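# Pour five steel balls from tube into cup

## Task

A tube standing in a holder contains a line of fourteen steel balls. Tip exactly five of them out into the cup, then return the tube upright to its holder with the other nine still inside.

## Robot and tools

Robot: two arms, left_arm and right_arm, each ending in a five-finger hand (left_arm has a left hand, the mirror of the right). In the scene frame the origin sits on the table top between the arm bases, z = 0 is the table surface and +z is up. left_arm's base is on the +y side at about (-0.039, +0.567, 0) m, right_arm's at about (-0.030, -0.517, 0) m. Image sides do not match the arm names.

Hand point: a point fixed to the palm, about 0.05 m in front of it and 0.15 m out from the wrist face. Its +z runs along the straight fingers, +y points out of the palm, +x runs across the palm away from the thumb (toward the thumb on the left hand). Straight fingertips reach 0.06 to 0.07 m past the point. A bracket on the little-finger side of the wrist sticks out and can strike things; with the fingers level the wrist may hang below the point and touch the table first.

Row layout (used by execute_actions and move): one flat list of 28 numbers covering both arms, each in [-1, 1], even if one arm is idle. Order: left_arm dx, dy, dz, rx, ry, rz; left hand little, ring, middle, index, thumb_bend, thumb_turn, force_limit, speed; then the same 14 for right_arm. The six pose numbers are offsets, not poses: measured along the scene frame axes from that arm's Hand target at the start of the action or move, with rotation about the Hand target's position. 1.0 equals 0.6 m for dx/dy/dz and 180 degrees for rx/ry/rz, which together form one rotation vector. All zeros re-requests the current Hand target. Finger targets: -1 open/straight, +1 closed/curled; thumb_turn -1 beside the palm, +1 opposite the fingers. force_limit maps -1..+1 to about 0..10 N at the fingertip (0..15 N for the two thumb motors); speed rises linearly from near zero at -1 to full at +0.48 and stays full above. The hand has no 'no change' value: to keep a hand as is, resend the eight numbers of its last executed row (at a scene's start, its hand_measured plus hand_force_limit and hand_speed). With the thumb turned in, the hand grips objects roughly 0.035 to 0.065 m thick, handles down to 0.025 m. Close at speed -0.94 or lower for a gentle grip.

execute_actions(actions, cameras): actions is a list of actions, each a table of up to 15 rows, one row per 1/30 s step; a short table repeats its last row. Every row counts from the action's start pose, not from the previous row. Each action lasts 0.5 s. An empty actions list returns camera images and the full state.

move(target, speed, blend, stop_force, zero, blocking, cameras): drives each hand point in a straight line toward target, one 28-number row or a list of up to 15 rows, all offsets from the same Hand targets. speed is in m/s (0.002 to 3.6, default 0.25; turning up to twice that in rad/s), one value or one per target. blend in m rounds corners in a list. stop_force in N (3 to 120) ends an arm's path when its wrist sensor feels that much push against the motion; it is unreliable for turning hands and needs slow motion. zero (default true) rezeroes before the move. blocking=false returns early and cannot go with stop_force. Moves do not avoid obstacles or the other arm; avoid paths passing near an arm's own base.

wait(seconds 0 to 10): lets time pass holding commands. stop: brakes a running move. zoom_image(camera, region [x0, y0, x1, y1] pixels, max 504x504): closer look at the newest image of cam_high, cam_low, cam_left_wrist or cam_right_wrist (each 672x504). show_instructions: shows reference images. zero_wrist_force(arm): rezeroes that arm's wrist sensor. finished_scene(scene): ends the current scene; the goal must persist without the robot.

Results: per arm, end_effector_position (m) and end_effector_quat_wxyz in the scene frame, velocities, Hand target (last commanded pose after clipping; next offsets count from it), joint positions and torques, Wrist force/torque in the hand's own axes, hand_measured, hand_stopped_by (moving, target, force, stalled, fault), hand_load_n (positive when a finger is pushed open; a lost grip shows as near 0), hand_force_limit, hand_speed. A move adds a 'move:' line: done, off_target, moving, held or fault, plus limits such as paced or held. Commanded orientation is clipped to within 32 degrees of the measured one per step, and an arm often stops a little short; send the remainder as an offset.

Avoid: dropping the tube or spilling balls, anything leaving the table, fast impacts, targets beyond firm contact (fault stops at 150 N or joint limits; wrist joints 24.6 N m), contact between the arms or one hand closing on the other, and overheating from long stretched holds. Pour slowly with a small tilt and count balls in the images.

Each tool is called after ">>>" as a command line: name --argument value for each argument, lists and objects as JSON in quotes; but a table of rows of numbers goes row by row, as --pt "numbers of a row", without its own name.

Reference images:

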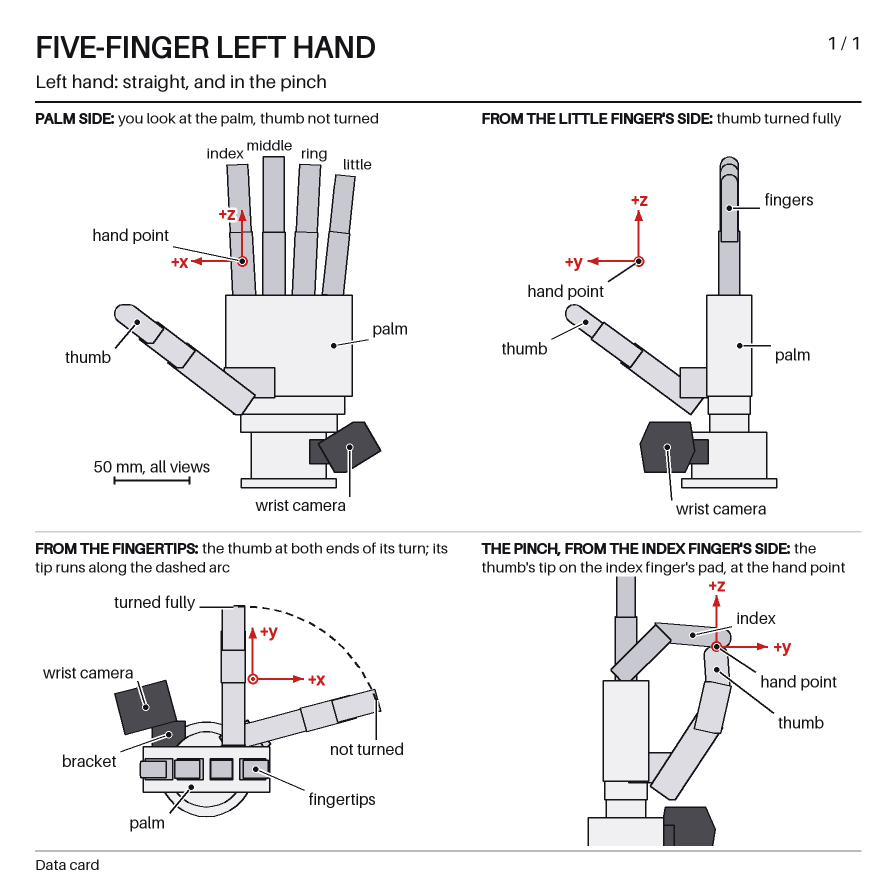

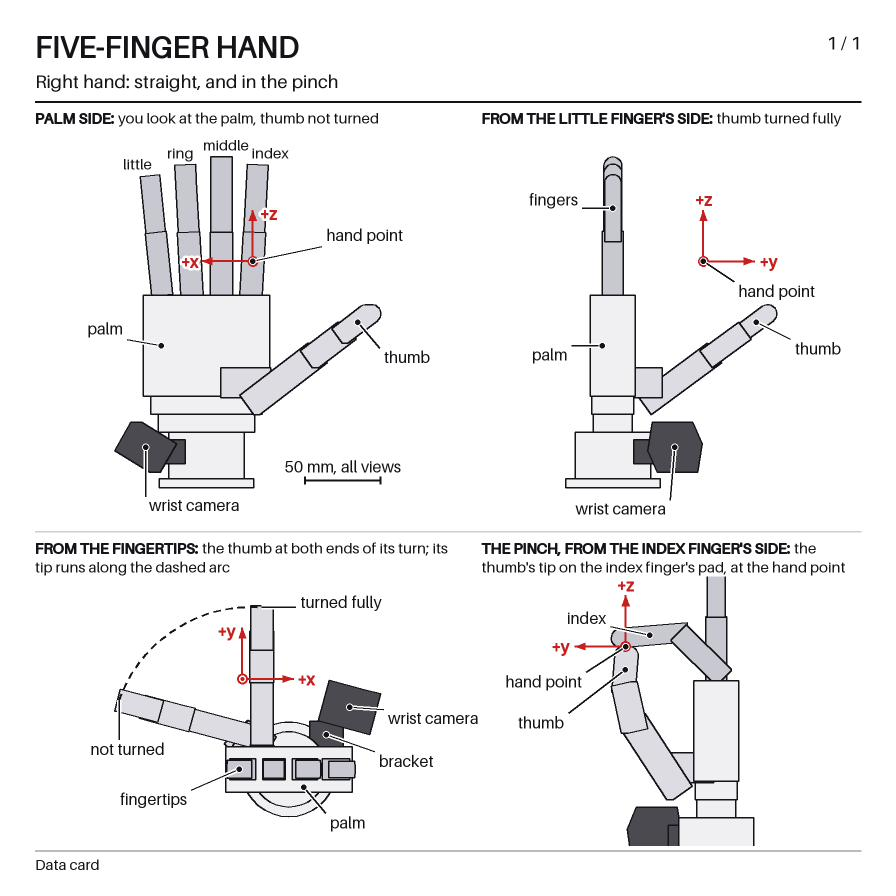

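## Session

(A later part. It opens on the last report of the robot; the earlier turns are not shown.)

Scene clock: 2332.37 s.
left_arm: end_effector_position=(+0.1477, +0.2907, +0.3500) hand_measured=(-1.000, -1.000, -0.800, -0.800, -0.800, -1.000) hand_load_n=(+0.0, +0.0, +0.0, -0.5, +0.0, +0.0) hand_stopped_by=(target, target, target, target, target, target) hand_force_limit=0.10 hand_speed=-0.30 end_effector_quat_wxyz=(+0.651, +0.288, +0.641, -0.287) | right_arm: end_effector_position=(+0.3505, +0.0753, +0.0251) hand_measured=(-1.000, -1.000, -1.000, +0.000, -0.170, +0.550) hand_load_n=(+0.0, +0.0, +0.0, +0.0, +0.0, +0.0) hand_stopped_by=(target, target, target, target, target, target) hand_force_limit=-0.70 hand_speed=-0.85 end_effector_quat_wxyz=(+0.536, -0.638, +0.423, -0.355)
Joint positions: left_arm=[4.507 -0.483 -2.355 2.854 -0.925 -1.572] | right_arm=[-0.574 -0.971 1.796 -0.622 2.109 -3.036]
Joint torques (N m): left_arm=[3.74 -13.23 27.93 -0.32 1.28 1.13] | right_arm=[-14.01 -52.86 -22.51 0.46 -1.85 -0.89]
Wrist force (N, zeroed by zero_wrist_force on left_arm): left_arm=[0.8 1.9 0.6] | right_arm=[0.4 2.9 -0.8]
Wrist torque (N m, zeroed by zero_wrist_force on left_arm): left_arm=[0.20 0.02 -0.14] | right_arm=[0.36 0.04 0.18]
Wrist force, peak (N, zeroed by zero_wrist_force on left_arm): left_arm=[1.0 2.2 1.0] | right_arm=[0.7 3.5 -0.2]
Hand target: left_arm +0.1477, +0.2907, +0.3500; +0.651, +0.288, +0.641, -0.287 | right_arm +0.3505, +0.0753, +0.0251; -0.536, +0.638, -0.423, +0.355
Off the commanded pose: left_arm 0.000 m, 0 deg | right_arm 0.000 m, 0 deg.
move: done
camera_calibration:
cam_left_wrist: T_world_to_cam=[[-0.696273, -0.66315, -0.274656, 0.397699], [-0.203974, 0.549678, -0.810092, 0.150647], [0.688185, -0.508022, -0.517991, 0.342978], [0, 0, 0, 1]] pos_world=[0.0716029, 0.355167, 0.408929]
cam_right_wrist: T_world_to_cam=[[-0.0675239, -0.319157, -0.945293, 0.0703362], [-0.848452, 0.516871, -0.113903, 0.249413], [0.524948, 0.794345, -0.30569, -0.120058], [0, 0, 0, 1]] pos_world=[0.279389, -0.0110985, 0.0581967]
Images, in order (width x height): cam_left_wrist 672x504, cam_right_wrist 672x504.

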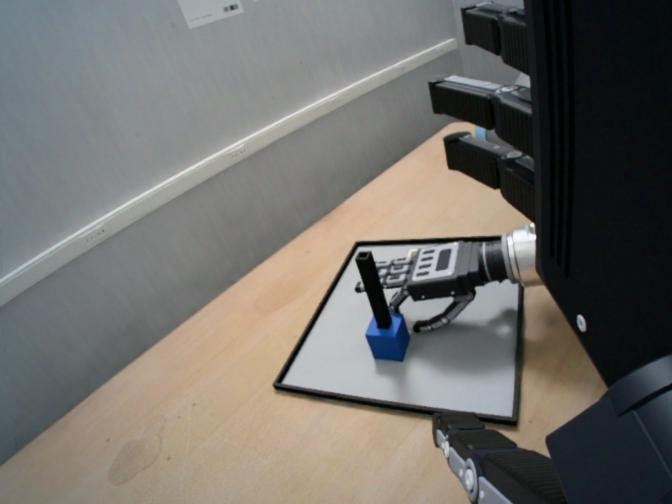

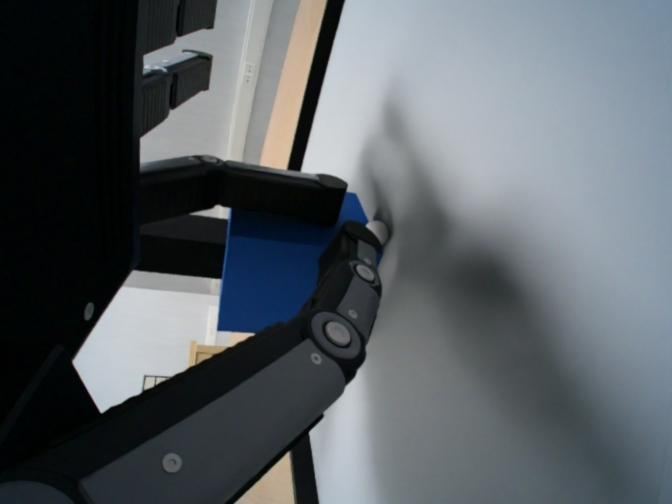

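>>> move --target '[0,0,0,0,0,0,-1,-1,-0.8,-0.8,-0.8,-1,0.1,-0.3,0,0,-0.025,0,0,0,-1,-1,-1,0.0,-0.17,0.55,-0.7,-0.85]' --speed 0.006 --stop_force 3 --cameras '["cam_right_wrist","cam_left_wrist"]'

>>> zoom_image --camera "cam_right_wrist" --region '[300, 160, 420, 250]'

>>> zoom_image --camera "cam_left_wrist" --region '[340, 240, 460, 350]'

Scene clock: 2349.13 s.
left_arm: end_effector_position=(+0.1477, +0.2907, +0.3500) hand_measured=(-1.000, -1.000, -0.800, -0.800, -0.800, -1.000) hand_load_n=(+0.0, +0.0, +0.0, +0.0, +0.0, +0.0) hand_stopped_by=(target, target, target, target, target, target) hand_force_limit=0.10 hand_speed=-0.30 end_effector_quat_wxyz=(+0.651, +0.288, +0.641, -0.287) | right_arm: end_effector_position=(+0.3505, +0.0753, +0.0145) hand_measured=(-1.000, -1.000, -1.000, +0.000, -0.170, +0.550) hand_load_n=(+0.0, +0.0, +0.0, -0.5, -2.5, +0.5) hand_stopped_by=(target, target, target, target, target, target) hand_force_limit=-0.70 hand_speed=-0.85 end_effector_quat_wxyz=(+0.536, -0.638, +0.423, -0.355)
Joint positions: left_arm=[4.507 -0.483 -2.355 2.854 -0.925 -1.572] | right_arm=[-0.574 -0.952 1.8 -0.645 2.109 -3.036]
Joint torques (N m): left_arm=[2.84 -12.38 28.94 -0.29 1.39 0.94] | right_arm=[-14.18 -50.63 -18.23 0.99 -1.59 -0.31]
Wrist force (N, zeroed by zero_wrist_force on left_arm): left_arm=[1.1 2.0 0.9] | right_arm=[0.7 0.1 -1.3]
Wrist torque (N m, zeroed by zero_wrist_force on left_arm): left_arm=[0.20 -0.02 -0.12] | right_arm=[0.29 -0.05 0.21]
Wrist force, peak (N, zeroed by zero_wrist_force on left_arm): left_arm=[1.0 2.1 1.2] | right_arm=[0.7 3.5 -0.7]
Hand target: left_arm +0.1477, +0.2907, +0.3500; +0.651, +0.288, +0.641, -0.287 | right_arm +0.3505, +0.0753, +0.0145; -0.536, +0.638, -0.423, +0.355 (not the last commanded pose)
Off the commanded pose: left_arm 0.000 m, 0 deg | right_arm 0.004 m, 0 deg.
move: contact (right_arm)
camera_calibration:
cam_left_wrist: T_world_to_cam=[[-0.696273, -0.66315, -0.274656, 0.397699], [-0.203974, 0.549678, -0.810092, 0.150647], [0.688185, -0.508022, -0.517991, 0.342978], [0, 0, 0, 1]] pos_world=[0.0716029, 0.355167, 0.408929]
cam_right_wrist: T_world_to_cam=[[-0.0674745, -0.319082, -0.945322, 0.0603042], [-0.848446, 0.51688, -0.113906, 0.248204], [0.524963, 0.794369, -0.3056, -0.123307], [0, 0, 0, 1]] pos_world=[0.279389, -0.0110987, 0.0475964]
Images, in order (width x height): cam_left_wrist 672x504, cam_right_wrist 672x504.

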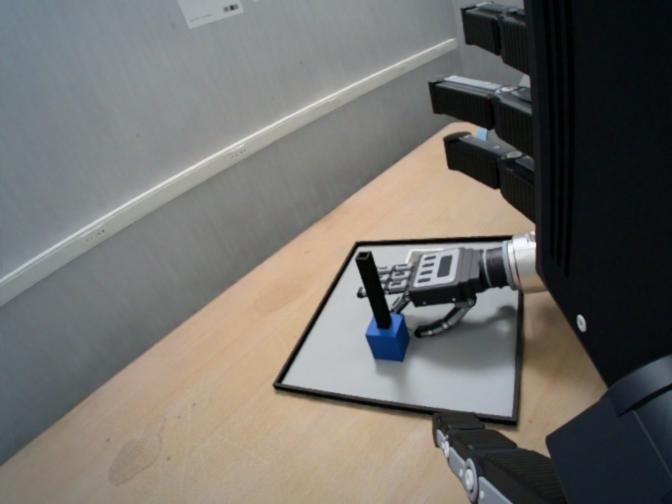

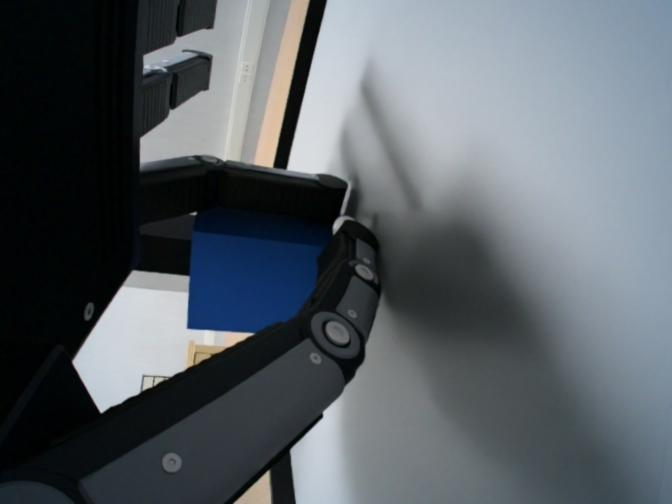

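Scaled by 4.200 from the camera's 672x504 image, which has a finer 960x720 frame.

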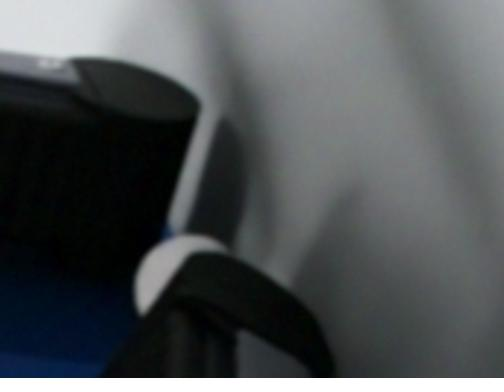

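Scaled by 4.200 from the camera's 672x504 image, which has a finer 960x720 frame.

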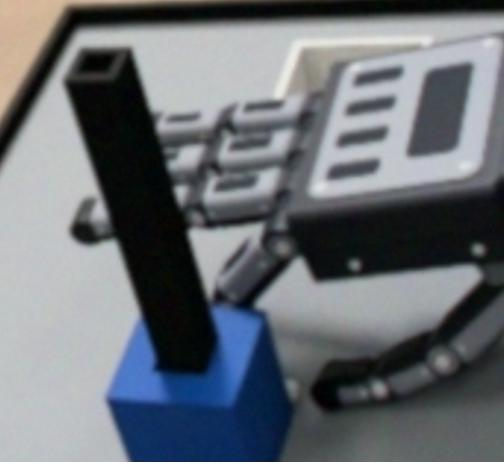

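>>> move --target '[0,0,0,0,0,0,-1,-1,-0.8,-0.8,-0.8,-1,0.1,-0.3,-0.0384,-0.0163,0.0018,0,0,0,-1,-1,-1,0.0,-0.17,0.55,-0.7,-0.85]' --speed 0.015 --cameras '["cam_right_wrist","cam_left_wrist"]'

>>> zoom_image --camera "cam_right_wrist" --region '[300, 160, 420, 250]'

>>> zoom_image --camera "cam_left_wrist" --region '[350, 240, 470, 350]'

Scene clock: 2357.07 s.
left_arm: end_effector_position=(+0.1477, +0.2907, +0.3500) hand_measured=(-1.000, -1.000, -0.800, -0.800, -0.800, -1.000) hand_load_n=(+0.0, +0.0, +0.0, +0.0, +0.0, +0.5) hand_stopped_by=(target, target, target, target, target, target) hand_force_limit=0.10 hand_speed=-0.30 end_effector_quat_wxyz=(+0.651, +0.288, +0.641, -0.287) | right_arm: end_effector_position=(+0.3274, +0.0655, +0.0156) hand_measured=(-1.000, -1.000, -1.000, +0.000, -0.170, +0.550) hand_load_n=(+0.0, +0.0, -0.5, +0.0, +0.5, +0.0) hand_stopped_by=(target, target, target, target, target, target) hand_force_limit=-0.70 hand_speed=-0.85 end_effector_quat_wxyz=(+0.536, -0.638, +0.423, -0.355)
Joint positions: left_arm=[4.507 -0.483 -2.355 2.854 -0.925 -1.572] | right_arm=[-0.546 -0.982 1.853 -0.665 2.136 -3.03]
Joint torques (N m): left_arm=[2.92 -13 27.39 -0.37 1.54 1.12] | right_arm=[1.08 -39.97 -19.78 -1.67 0.68 0.84]
Wrist force (N, zeroed by zero_wrist_force on left_arm): left_arm=[0.7 2.0 0.9] | right_arm=[0.6 3.0 -0.3]
Wrist torque (N m, zeroed by zero_wrist_force on left_arm): left_arm=[0.19 0.03 -0.13] | right_arm=[0.33 -0.02 0.19]
Wrist force, peak (N, zeroed by zero_wrist_force on left_arm): left_arm=[1.1 2.2 0.9] | right_arm=[0.6 3.3 -0.7]
Hand target: left_arm +0.1477, +0.2907, +0.3500; +0.651, +0.288, +0.641, -0.287 | right_arm +0.3275, +0.0655, +0.0156; -0.536, +0.638, -0.423, +0.355
Off the commanded pose: left_arm 0.000 m, 0 deg | right_arm 0.000 m, 0 deg.
move: done
camera_calibration:
cam_left_wrist: T_world_to_cam=[[-0.696273, -0.66315, -0.274656, 0.397699], [-0.203974, 0.549678, -0.810092, 0.150647], [0.688185, -0.508022, -0.517991, 0.342978], [0, 0, 0, 1]] pos_world=[0.0716029, 0.355167, 0.408929]
cam_right_wrist: T_world_to_cam=[[-0.0674252, -0.319006, -0.945351, 0.0566417], [-0.84844, 0.516889, -0.11391, 0.23371], [0.524979, 0.794393, -0.305509, -0.103015], [0, 0, 0, 1]] pos_world=[0.256188, -0.0208989, 0.0486962]
Images, in order (width x height): cam_left_wrist 672x504, cam_right_wrist 672x504.

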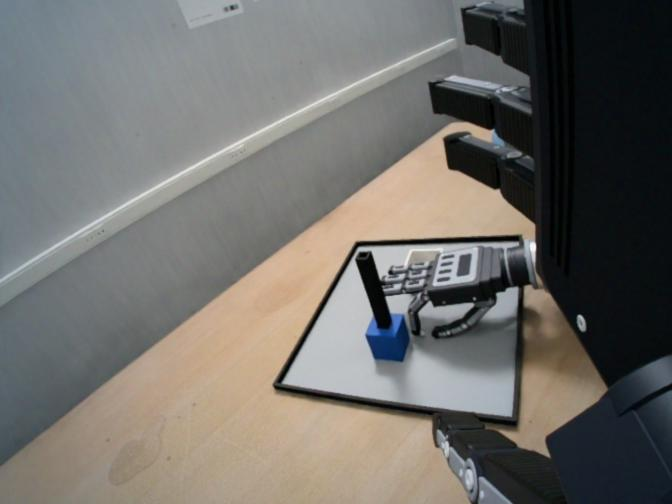

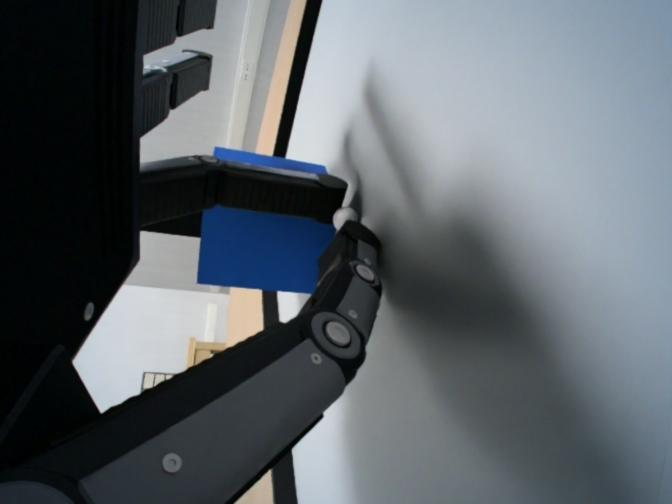

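Scaled by 4.200 from the camera's 672x504 image, which has a finer 960x720 frame.

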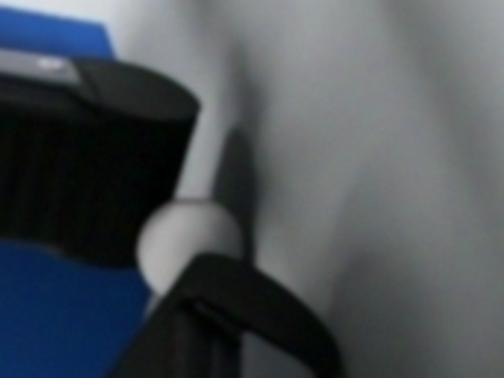

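Scaled by 4.200 from the camera's 672x504 image, which has a finer 960x720 frame.

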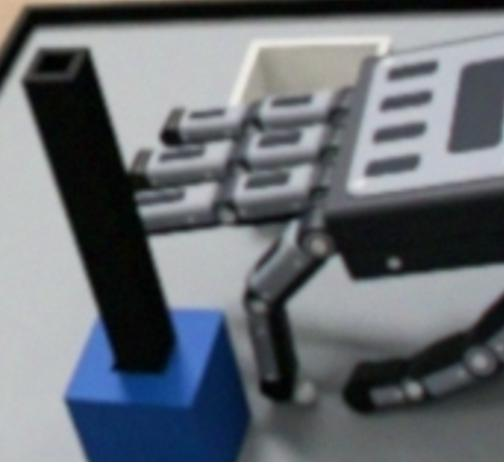

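>>> move --pt "0 0 0 0 0 0 -1 -1 -0.8 -0.8 -0.8 -1 0.1 -0.3 -0.0230 -0.0098 0 0 0 0 -1 -1 -1 0.0 -0.17 0.55 -0.7 -0.85" --pt "0 0 0 0 0 0 -1 -1 -0.8 -0.8 -0.8 -1 0.1 -0.3 -0.0256 -0.0037 0 0 0 0 -1 -1 -1 0.0 -0.17 0.55 -0.7 -0.85" --speed 0.015 --cameras '["cam_right_wrist","cam_left_wrist"]'

>>> zoom_image --camera "cam_right_wrist" --region '[300, 160, 420, 250]'

>>> zoom_image --camera "cam_left_wrist" --region '[370, 260, 490, 350]'

Scene clock: 2366.17 s.
left_arm: end_effector_position=(+0.1477, +0.2907, +0.3500) hand_measured=(-1.000, -1.000, -0.800, -0.800, -0.800, -1.000) hand_load_n=(-0.5, +0.0, +0.0, +0.0, +0.0, +0.0) hand_stopped_by=(target, target, target, target, target, target) hand_force_limit=0.10 hand_speed=-0.30 end_effector_quat_wxyz=(+0.651, +0.288, +0.641, -0.287) | right_arm: end_effector_position=(+0.3121, +0.0634, +0.0156) hand_measured=(-1.000, -1.000, -1.000, +0.000, -0.170, +0.550) hand_load_n=(+0.0, +0.0, +0.0, +0.0, +0.0, +0.0) hand_stopped_by=(target, target, target, target, target, target) hand_force_limit=-0.70 hand_speed=-0.85 end_effector_quat_wxyz=(+0.536, -0.638, +0.423, -0.355)
Joint positions: left_arm=[4.507 -0.483 -2.355 2.854 -0.925 -1.572] | right_arm=[-0.521 -0.992 1.873 -0.672 2.161 -3.024]
Joint torques (N m): left_arm=[3.52 -12.25 27.9 -0.2 1.13 0.9] | right_arm=[-4.3 -42.7 -9.89 -1.27 -0.03 0.61]
Wrist force (N, zeroed by zero_wrist_force on left_arm): left_arm=[0.9 1.9 0.7] | right_arm=[0.9 3.0 -0.4]
Wrist torque (N m, zeroed by zero_wrist_force on left_arm): left_arm=[0.18 0.00 -0.12] | right_arm=[0.34 -0.07 0.20]
Wrist force, peak (N, zeroed by zero_wrist_force on left_arm): left_arm=[1.1 2.1 1.0] | right_arm=[0.9 3.6 -0.7]
Hand target: left_arm +0.1477, +0.2907, +0.3500; +0.651, +0.288, +0.641, -0.287 | right_arm +0.3121, +0.0633, +0.0156; -0.536, +0.638, -0.423, +0.355
Off the commanded pose: left_arm 0.000 m, 0 deg | right_arm 0.000 m, 0 deg.
move: done
camera_calibration:
cam_left_wrist: T_world_to_cam=[[-0.696273, -0.66315, -0.274656, 0.397699], [-0.203974, 0.549678, -0.810092, 0.150647], [0.688185, -0.508022, -0.517991, 0.342978], [0, 0, 0, 1]] pos_world=[0.0716029, 0.355167, 0.408929]
cam_right_wrist: T_world_to_cam=[[-0.0674745, -0.319082, -0.945322, 0.0549492], [-0.848446, 0.51688, -0.113906, 0.221815], [0.524963, 0.794369, -0.3056, -0.0933066], [0, 0, 0, 1]] pos_world=[0.240889, -0.0229987, 0.0486964]
Images, in order (width x height): cam_left_wrist 672x504, cam_right_wrist 672x504.

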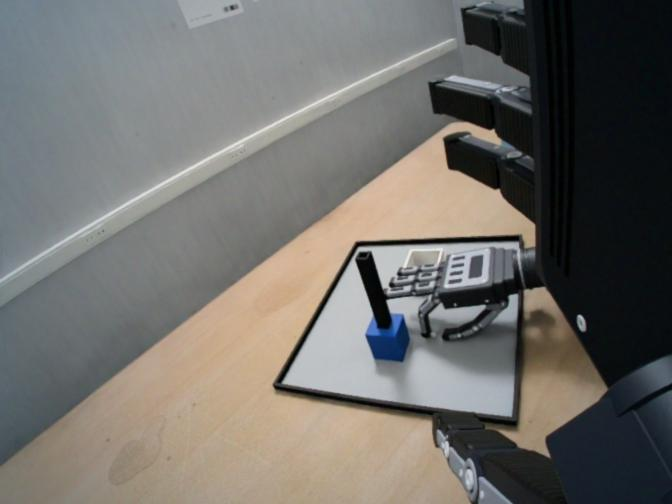

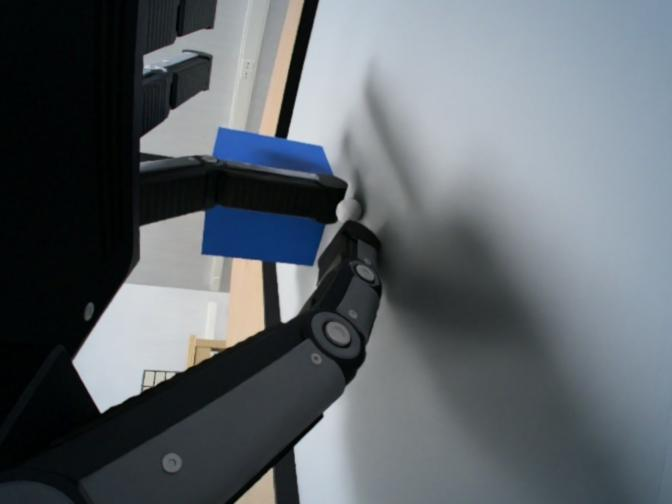

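Scaled by 4.200 from the camera's 672x504 image, which has a finer 960x720 frame.

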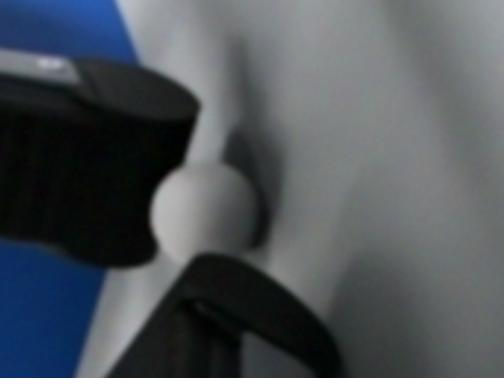

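Scaled by 4.200 from the camera's 672x504 image, which has a finer 960x720 frame.

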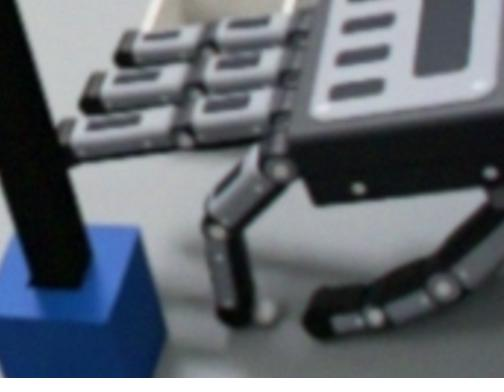

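>>> zoom_image --camera "cam_left_wrist" --region '[410, 305, 470, 350]'

>>> zoom_image --camera "cam_right_wrist" --region '[310, 170, 390, 290]'

Scaled by 8.400 from the camera's 672x504 image, which has a finer 960x720 frame.

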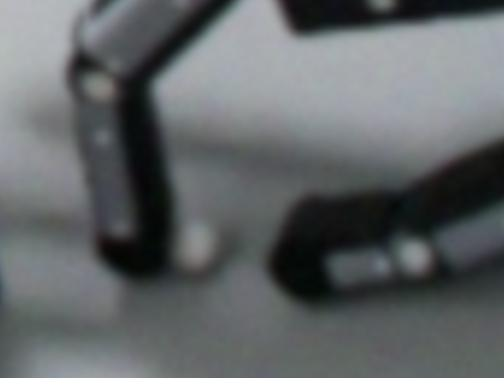

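Scaled by 4.200 from the camera's 672x504 image, which has a finer 960x720 frame.

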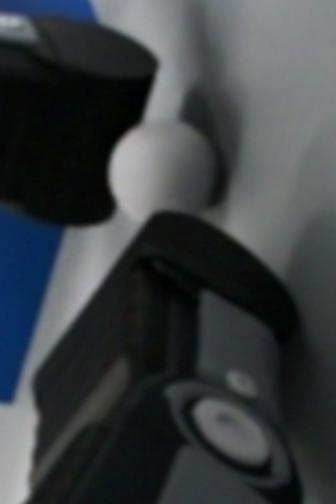

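>>> move --pt "0 0 0 0 0 0 -1 -1 -0.8 -0.8 -0.8 -1 0.1 -0.3 0.0017 -0.0040 0 0 0 0 -1 -1 -1 0.0 -0.17 0.55 -0.7 -0.9" --pt "0 0 0 0 0 0 -1 -1 -0.8 -0.8 -0.8 -1 0.1 -0.3 0.0017 -0.0040 0 0 0 0 -1 -1 -1 0.1 -0.17 0.55 -0.7 -0.93" --speed 0.01 --cameras '["cam_right_wrist","cam_left_wrist"]'

>>> zoom_image --camera "cam_left_wrist" --region '[410, 305, 470, 350]'

>>> zoom_image --camera "cam_right_wrist" --region '[310, 170, 390, 290]'

Scene clock: 2409.43 s.
left_arm: end_effector_position=(+0.1477, +0.2907, +0.3500) hand_measured=(-1.000, -1.000, -0.800, -0.800, -0.800, -1.000) hand_load_n=(+0.0, +0.0, +0.0, +0.0, +0.0, +0.0) hand_stopped_by=(target, target, target, target, target, target) hand_force_limit=0.10 hand_speed=-0.30 end_effector_quat_wxyz=(+0.651, +0.288, +0.641, -0.287) | right_arm: end_effector_position=(+0.3132, +0.0608, +0.0156) hand_measured=(-1.000, -1.000, -1.000, +0.100, -0.170, +0.550) hand_load_n=(+0.0, +0.0, +0.0, +0.0, +0.0, +0.5) hand_stopped_by=(target, target, target, target, target, target) hand_force_limit=-0.70 hand_speed=-0.93 end_effector_quat_wxyz=(+0.536, -0.638, +0.423, -0.355)
Joint positions: left_arm=[4.507 -0.483 -2.355 2.854 -0.925 -1.572] | right_arm=[-0.526 -0.995 1.88 -0.675 2.156 -3.025]
Joint torques (N m): left_arm=[3.56 -12.88 27.8 -0.14 1.21 1.07] | right_arm=[10.82 -37.4 -20.74 0.56 1.81 0.19]
Wrist force (N, zeroed by zero_wrist_force on left_arm): left_arm=[1.0 2.1 0.8] | right_arm=[0.6 3.1 -0.8]
Wrist torque (N m, zeroed by zero_wrist_force on left_arm): left_arm=[0.21 0.00 -0.12] | right_arm=[0.39 -0.02 0.41]
Wrist force, peak (N, zeroed by zero_wrist_force on left_arm): left_arm=[0.9 2.4 1.1] | right_arm=[1.0 3.6 -0.7]
Hand target: left_arm +0.1477, +0.2907, +0.3500; +0.651, +0.288, +0.641, -0.287 | right_arm +0.3132, +0.0609, +0.0156; -0.536, +0.638, -0.423, +0.355
Off the commanded pose: left_arm 0.000 m, 0 deg | right_arm 0.000 m, 0 deg.
move: done
camera_calibration:
cam_left_wrist: T_world_to_cam=[[-0.696273, -0.66315, -0.274656, 0.397699], [-0.203974, 0.549678, -0.810092, 0.150647], [0.688185, -0.508022, -0.517991, 0.342978], [0, 0, 0, 1]] pos_world=[0.0716029, 0.355167, 0.408929]
cam_right_wrist: T_world_to_cam=[[-0.0675015, -0.319065, -0.945326, 0.054233], [-0.848444, 0.51689, -0.113876, 0.224039], [0.524963, 0.794369, -0.3056, -0.0918982], [0, 0, 0, 1]] pos_world=[0.241989, -0.0254987, 0.0486966]
Images, in order (width x height): cam_left_wrist 672x504, cam_right_wrist 672x504.

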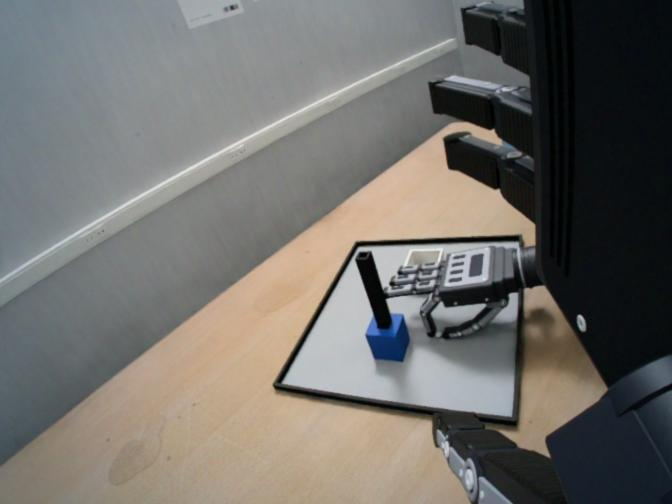

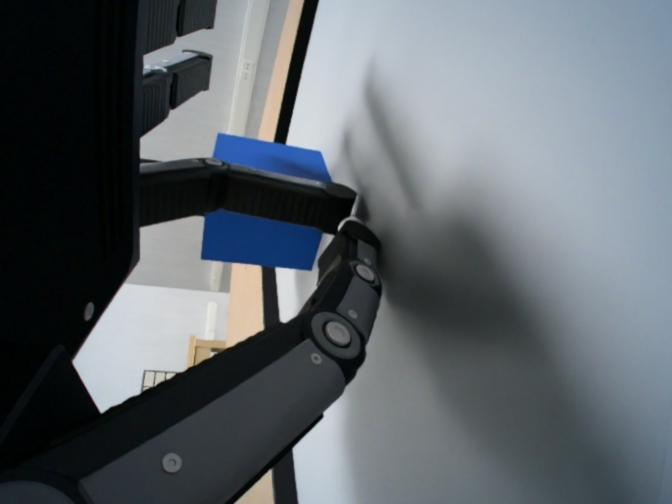

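Scaled by 8.400 from the camera's 672x504 image, which has a finer 960x720 frame.

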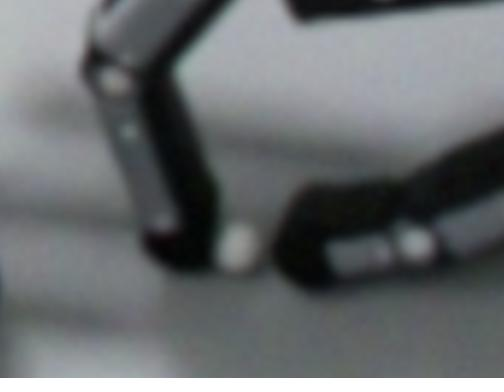

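Scaled by 4.200 from the camera's 672x504 image, which has a finer 960x720 frame.

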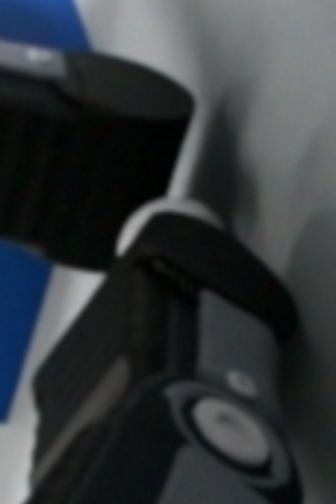

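>>> move --target '[0,0,0,0,0,0,-1,-1,-0.8,-0.8,-0.8,-1,0.1,-0.3,0,0,0,0,0,0,-1,-1,-1,0.25,-0.17,0.55,-0.65,-0.94]' --speed 0.01 --cameras '["cam_right_wrist","cam_left_wrist"]'

>>> zoom_image --camera "cam_left_wrist" --region '[410, 305, 470, 350]'

>>> zoom_image --camera "cam_right_wrist" --region '[310, 170, 390, 290]'

Scene clock: 2413.57 s.
left_arm: end_effector_position=(+0.1477, +0.2907, +0.3500) hand_measured=(-1.000, -1.000, -0.800, -0.800, -0.800, -1.000) hand_load_n=(+0.0, +0.0, +0.0, +0.0, +0.0, +0.0) hand_stopped_by=(target, target, target, target, target, target) hand_force_limit=0.10 hand_speed=-0.30 end_effector_quat_wxyz=(+0.651, +0.288, +0.641, -0.287) | right_arm: end_effector_position=(+0.3132, +0.0609, +0.0156) hand_measured=(-1.000, -1.000, -1.000, +0.166, -0.170, +0.550) hand_load_n=(+0.0, +0.0, +0.0, +2.5, +1.5, -0.5) hand_stopped_by=(target, target, target, force, target, target) hand_force_limit=-0.65 hand_speed=-0.94 end_effector_quat_wxyz=(+0.536, -0.638, +0.423, -0.355)
Joint positions: left_arm=[4.507 -0.483 -2.355 2.854 -0.925 -1.572] | right_arm=[-0.526 -0.995 1.879 -0.675 2.156 -3.025]
Joint torques (N m): left_arm=[3.16 -12.93 27.22 -0.25 1.34 0.77] | right_arm=[12.51 -35.86 -21.91 0.6 1.72 0.54]
Wrist force (N, zeroed by zero_wrist_force on left_arm): left_arm=[0.9 2.0 0.9] | right_arm=[0.8 3.1 -0.6]
Wrist torque (N m, zeroed by zero_wrist_force on left_arm): left_arm=[0.18 0.01 -0.13] | right_arm=[0.42 -0.06 0.43]
Wrist force, peak (N, zeroed by zero_wrist_force on left_arm): left_arm=[0.8 2.3 1.0] | right_arm=[0.9 3.6 -0.3]
Hand target: left_arm +0.1477, +0.2907, +0.3500; +0.651, +0.288, +0.641, -0.287 | right_arm +0.3132, +0.0609, +0.0156; -0.536, +0.638, -0.423, +0.355
Off the commanded pose: left_arm 0.000 m, 0 deg | right_arm 0.000 m, 0 deg.
move: done
camera_calibration:
cam_left_wrist: T_world_to_cam=[[-0.696273, -0.66315, -0.274656, 0.397699], [-0.203974, 0.549678, -0.810092, 0.150647], [0.688185, -0.508022, -0.517991, 0.342978], [0, 0, 0, 1]] pos_world=[0.0716029, 0.355167, 0.408929]
cam_right_wrist: T_world_to_cam=[[-0.0674745, -0.319082, -0.945322, 0.0542257], [-0.848446, 0.51688, -0.113906, 0.224041], [0.524963, 0.794369, -0.3056, -0.0918982], [0, 0, 0, 1]] pos_world=[0.241989, -0.0254987, 0.0486964]
Images, in order (width x height): cam_left_wrist 672x504, cam_right_wrist 672x504.

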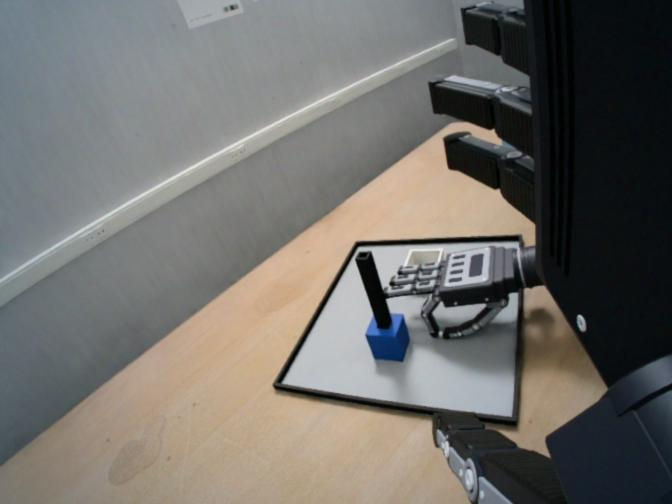

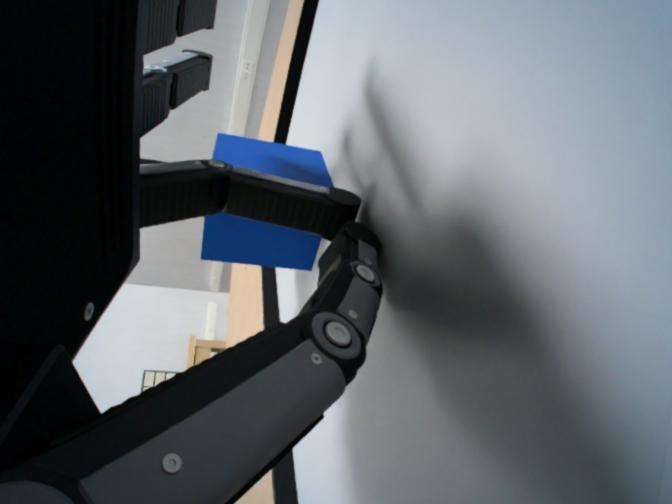

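Scaled by 8.400 from the camera's 672x504 image, which has a finer 960x720 frame.

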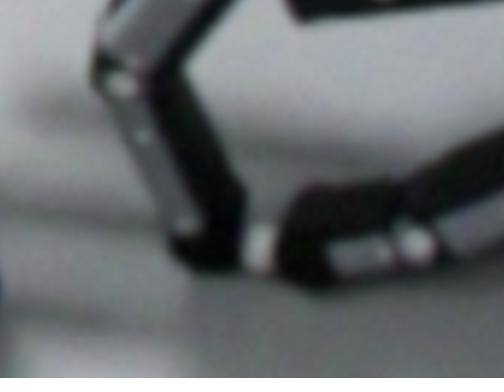

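Scaled by 4.200 from the camera's 672x504 image, which has a finer 960x720 frame.

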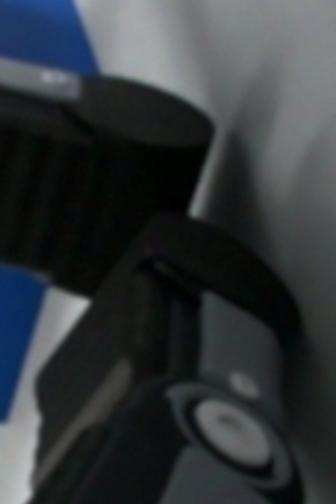

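>>> move --target '[0,0,0,0,0,0,-1,-1,-0.8,-0.8,-0.8,-1,0.1,-0.3,0,0,0.0333,0,0,0,-1,-1,-1,0.25,-0.17,0.55,-0.65,-0.94]' --speed 0.02 --cameras '["cam_right_wrist","cam_left_wrist"]'

>>> zoom_image --camera "cam_left_wrist" --region '[410, 285, 480, 350]'

>>> zoom_image --camera "cam_right_wrist" --region '[310, 170, 390, 290]'

Scene clock: 2419.57 s.
left_arm: end_effector_position=(+0.1477, +0.2907, +0.3500) hand_measured=(-1.000, -1.000, -0.800, -0.800, -0.800, -1.000) hand_load_n=(+0.0, +0.5, +0.0, +0.0, +0.5, +0.0) hand_stopped_by=(target, target, target, target, target, target) hand_force_limit=0.10 hand_speed=-0.30 end_effector_quat_wxyz=(+0.651, +0.288, +0.641, -0.287) | right_arm: end_effector_position=(+0.3132, +0.0609, +0.0357) hand_measured=(-1.000, -1.000, -1.000, +0.166, -0.170, +0.550) hand_load_n=(+0.0, +0.0, +0.0, +2.5, +1.5, +0.0) hand_stopped_by=(target, target, target, force, target, target) hand_force_limit=-0.65 hand_speed=-0.94 end_effector_quat_wxyz=(+0.536, -0.638, +0.423, -0.355)
Joint positions: left_arm=[4.507 -0.483 -2.355 2.854 -0.925 -1.572] | right_arm=[-0.526 -1.033 1.871 -0.63 2.156 -3.025]
Joint torques (N m): left_arm=[2.61 -12.68 27.35 -0.18 1.37 0.98] | right_arm=[12.54 -31.96 -18.55 -3.05 1.7 -0.73]
Wrist force (N, zeroed by zero_wrist_force on left_arm): left_arm=[0.8 2.0 0.8] | right_arm=[0.9 3.0 -0.4]
Wrist torque (N m, zeroed by zero_wrist_force on left_arm): left_arm=[0.20 0.02 -0.14] | right_arm=[0.34 -0.05 0.42]
Wrist force, peak (N, zeroed by zero_wrist_force on left_arm): left_arm=[1.0 2.4 0.7] | right_arm=[0.8 3.5 -0.7]
Hand target: left_arm +0.1477, +0.2907, +0.3500; +0.651, +0.288, +0.641, -0.287 | right_arm +0.3132, +0.0609, +0.0356; -0.536, +0.638, -0.423, +0.355
Off the commanded pose: left_arm 0.000 m, 0 deg | right_arm 0.000 m, 0 deg.
move: done
camera_calibration:
cam_left_wrist: T_world_to_cam=[[-0.696273, -0.66315, -0.274656, 0.397699], [-0.203974, 0.549678, -0.810092, 0.150647], [0.688185, -0.508022, -0.517991, 0.342978], [0, 0, 0, 1]] pos_world=[0.0716029, 0.355167, 0.408929]
cam_right_wrist: T_world_to_cam=[[-0.0674745, -0.319082, -0.945322, 0.0732267], [-0.848446, 0.51688, -0.113906, 0.22633], [0.524963, 0.794369, -0.3056, -0.0857556], [0, 0, 0, 1]] pos_world=[0.241989, -0.0254987, 0.0687964]
Images, in order (width x height): cam_left_wrist 672x504, cam_right_wrist 672x504.

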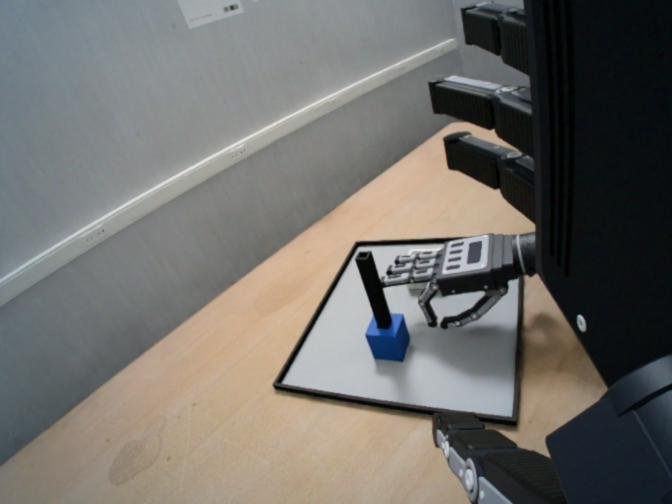

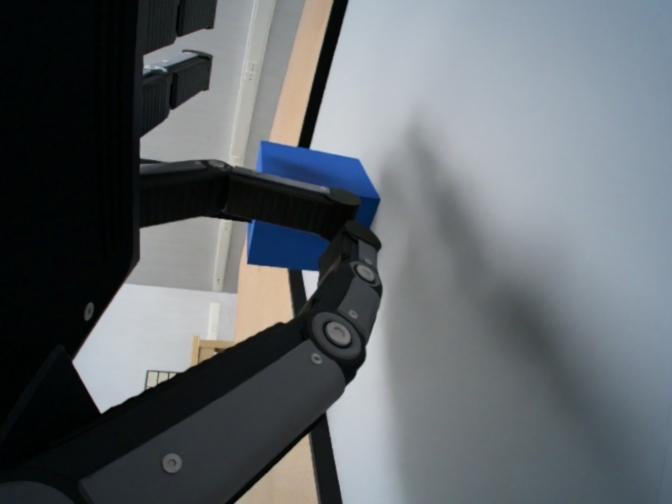

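Scaled by 7.200 from the camera's 672x504 image, which has a finer 960x720 frame.

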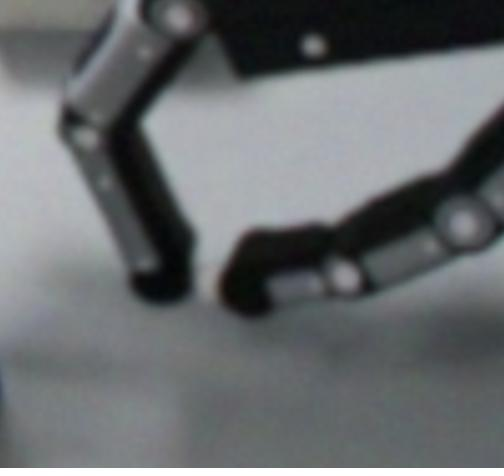

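Scaled by 4.200 from the camera's 672x504 image, which has a finer 960x720 frame.

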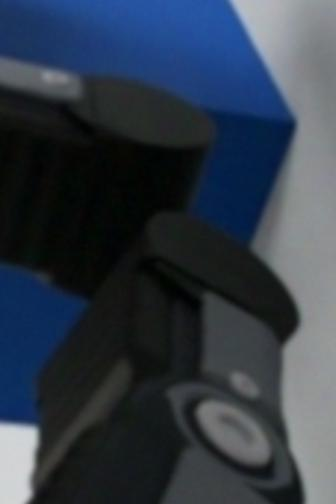

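>>> move --pt "0 0 0 0 0 0 -1 -1 -0.8 -0.8 -0.8 -1 0.1 -0.3 0 0 0.29 0 0 0 -1 -1 -1 0.25 -0.17 0.55 -0.65 -0.94" --pt "0 0 0 0 0 0 -1 -1 -0.8 -0.8 -0.8 -1 0.1 -0.3 0.0765 0.0837 0.29 0 0 0 -1 -1 -1 0.25 -0.17 0.55 -0.65 -0.94" --speed 0.08 --cameras '["all"]'

>>> zoom_image --camera "cam_left_wrist" --region '[320, 200, 440, 290]'

>>> zoom_image --camera "cam_right_wrist" --region '[300, 170, 480, 290]'

Scene clock: 2467.43 s.
left_arm: end_effector_position=(+0.1477, +0.2907, +0.3500) hand_measured=(-1.000, -1.000, -0.800, -0.800, -0.800, -1.000) hand_load_n=(+0.0, +0.0, +0.0, +0.0, +0.0, +0.0) hand_stopped_by=(target, target, target, target, target, target) hand_force_limit=0.10 hand_speed=-0.30 end_effector_quat_wxyz=(+0.651, +0.288, +0.641, -0.287) | right_arm: end_effector_position=(+0.3592, +0.1110, +0.2095) hand_measured=(-1.000, -1.000, -1.000, +0.166, -0.170, +0.550) hand_load_n=(-0.5, +0.0, +0.0, +2.5, +1.5, +0.0) hand_stopped_by=(target, target, target, force, target, target) hand_force_limit=-0.65 hand_speed=-0.94 end_effector_quat_wxyz=(+0.536, -0.638, +0.423, -0.355)
Joint positions: left_arm=[4.507 -0.483 -2.355 2.854 -0.925 -1.572] | right_arm=[-0.547 -1.14 1.503 -0.156 2.135 -3.03]
Joint torques (N m): left_arm=[2.92 -12.63 28.52 -0.37 1.24 0.86] | right_arm=[11.71 -47.34 -19.51 -2.85 2.04 0.87]
Wrist force (N, zeroed by zero_wrist_force on left_arm): left_arm=[0.7 1.9 0.9] | right_arm=[0.4 3.2 -0.9]
Wrist torque (N m, zeroed by zero_wrist_force on left_arm): left_arm=[0.19 0.04 -0.14] | right_arm=[0.38 0.03 0.39]
Wrist force, peak (N, zeroed by zero_wrist_force on left_arm): left_arm=[0.9 2.3 1.0] | right_arm=[0.9 4.1 -0.6]
Hand target: left_arm +0.1477, +0.2907, +0.3500; +0.651, +0.288, +0.641, -0.287 | right_arm +0.3591, +0.1111, +0.2096; -0.536, +0.638, -0.423, +0.355
Off the commanded pose: left_arm 0.000 m, 0 deg | right_arm 0.000 m, 0 deg.
move: done
camera_calibration:
cam_left_wrist: T_world_to_cam=[[-0.696273, -0.66315, -0.274656, 0.397699], [-0.203974, 0.549678, -0.810092, 0.150647], [0.688185, -0.508022, -0.517991, 0.342978], [0, 0, 0, 1]] pos_world=[0.0716029, 0.355167, 0.408929]
cam_right_wrist: T_world_to_cam=[[-0.0676136, -0.319236, -0.94526, 0.256643], [-0.848384, 0.51698, -0.113912, 0.259241], [0.525046, 0.794242, -0.305789, -0.0965641], [0, 0, 0, 1]] pos_world=[0.287989, 0.0246026, 0.242597]

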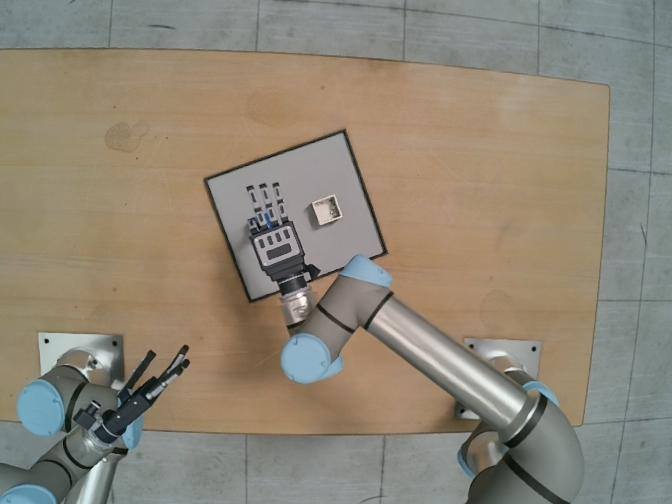

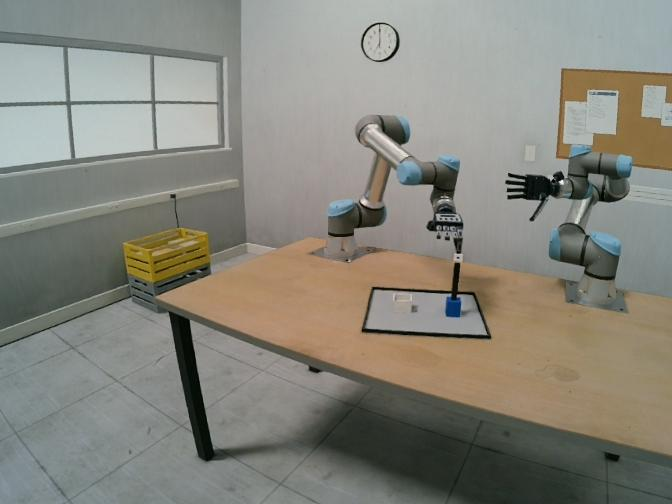

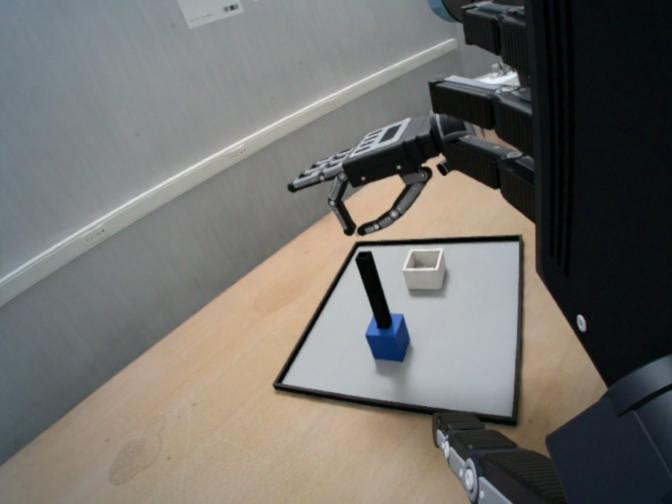

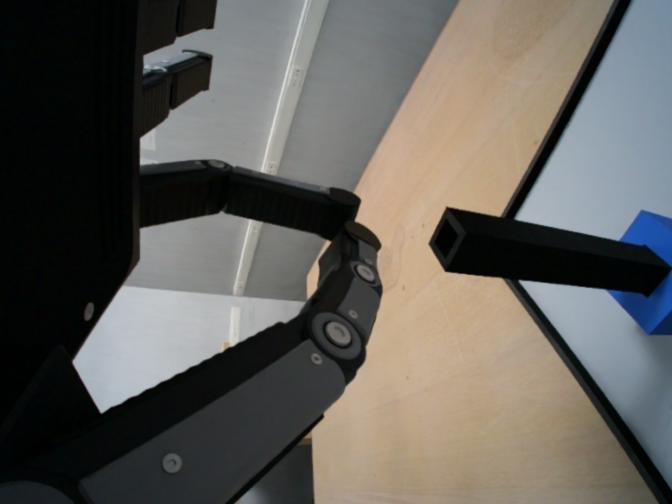

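Scaled by 4.200 from the camera's 672x504 image, which has a finer 960x720 frame.

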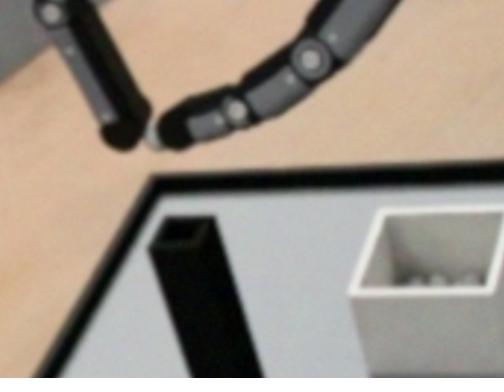

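Scaled by 2.800 from the camera's 672x504 image, which has a finer 960x720 frame.

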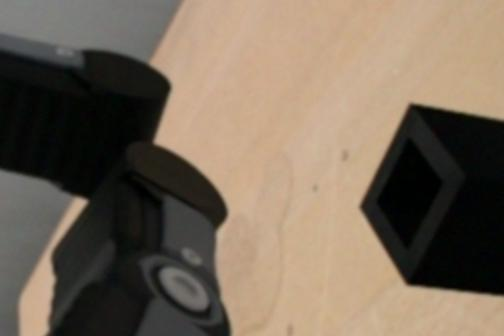

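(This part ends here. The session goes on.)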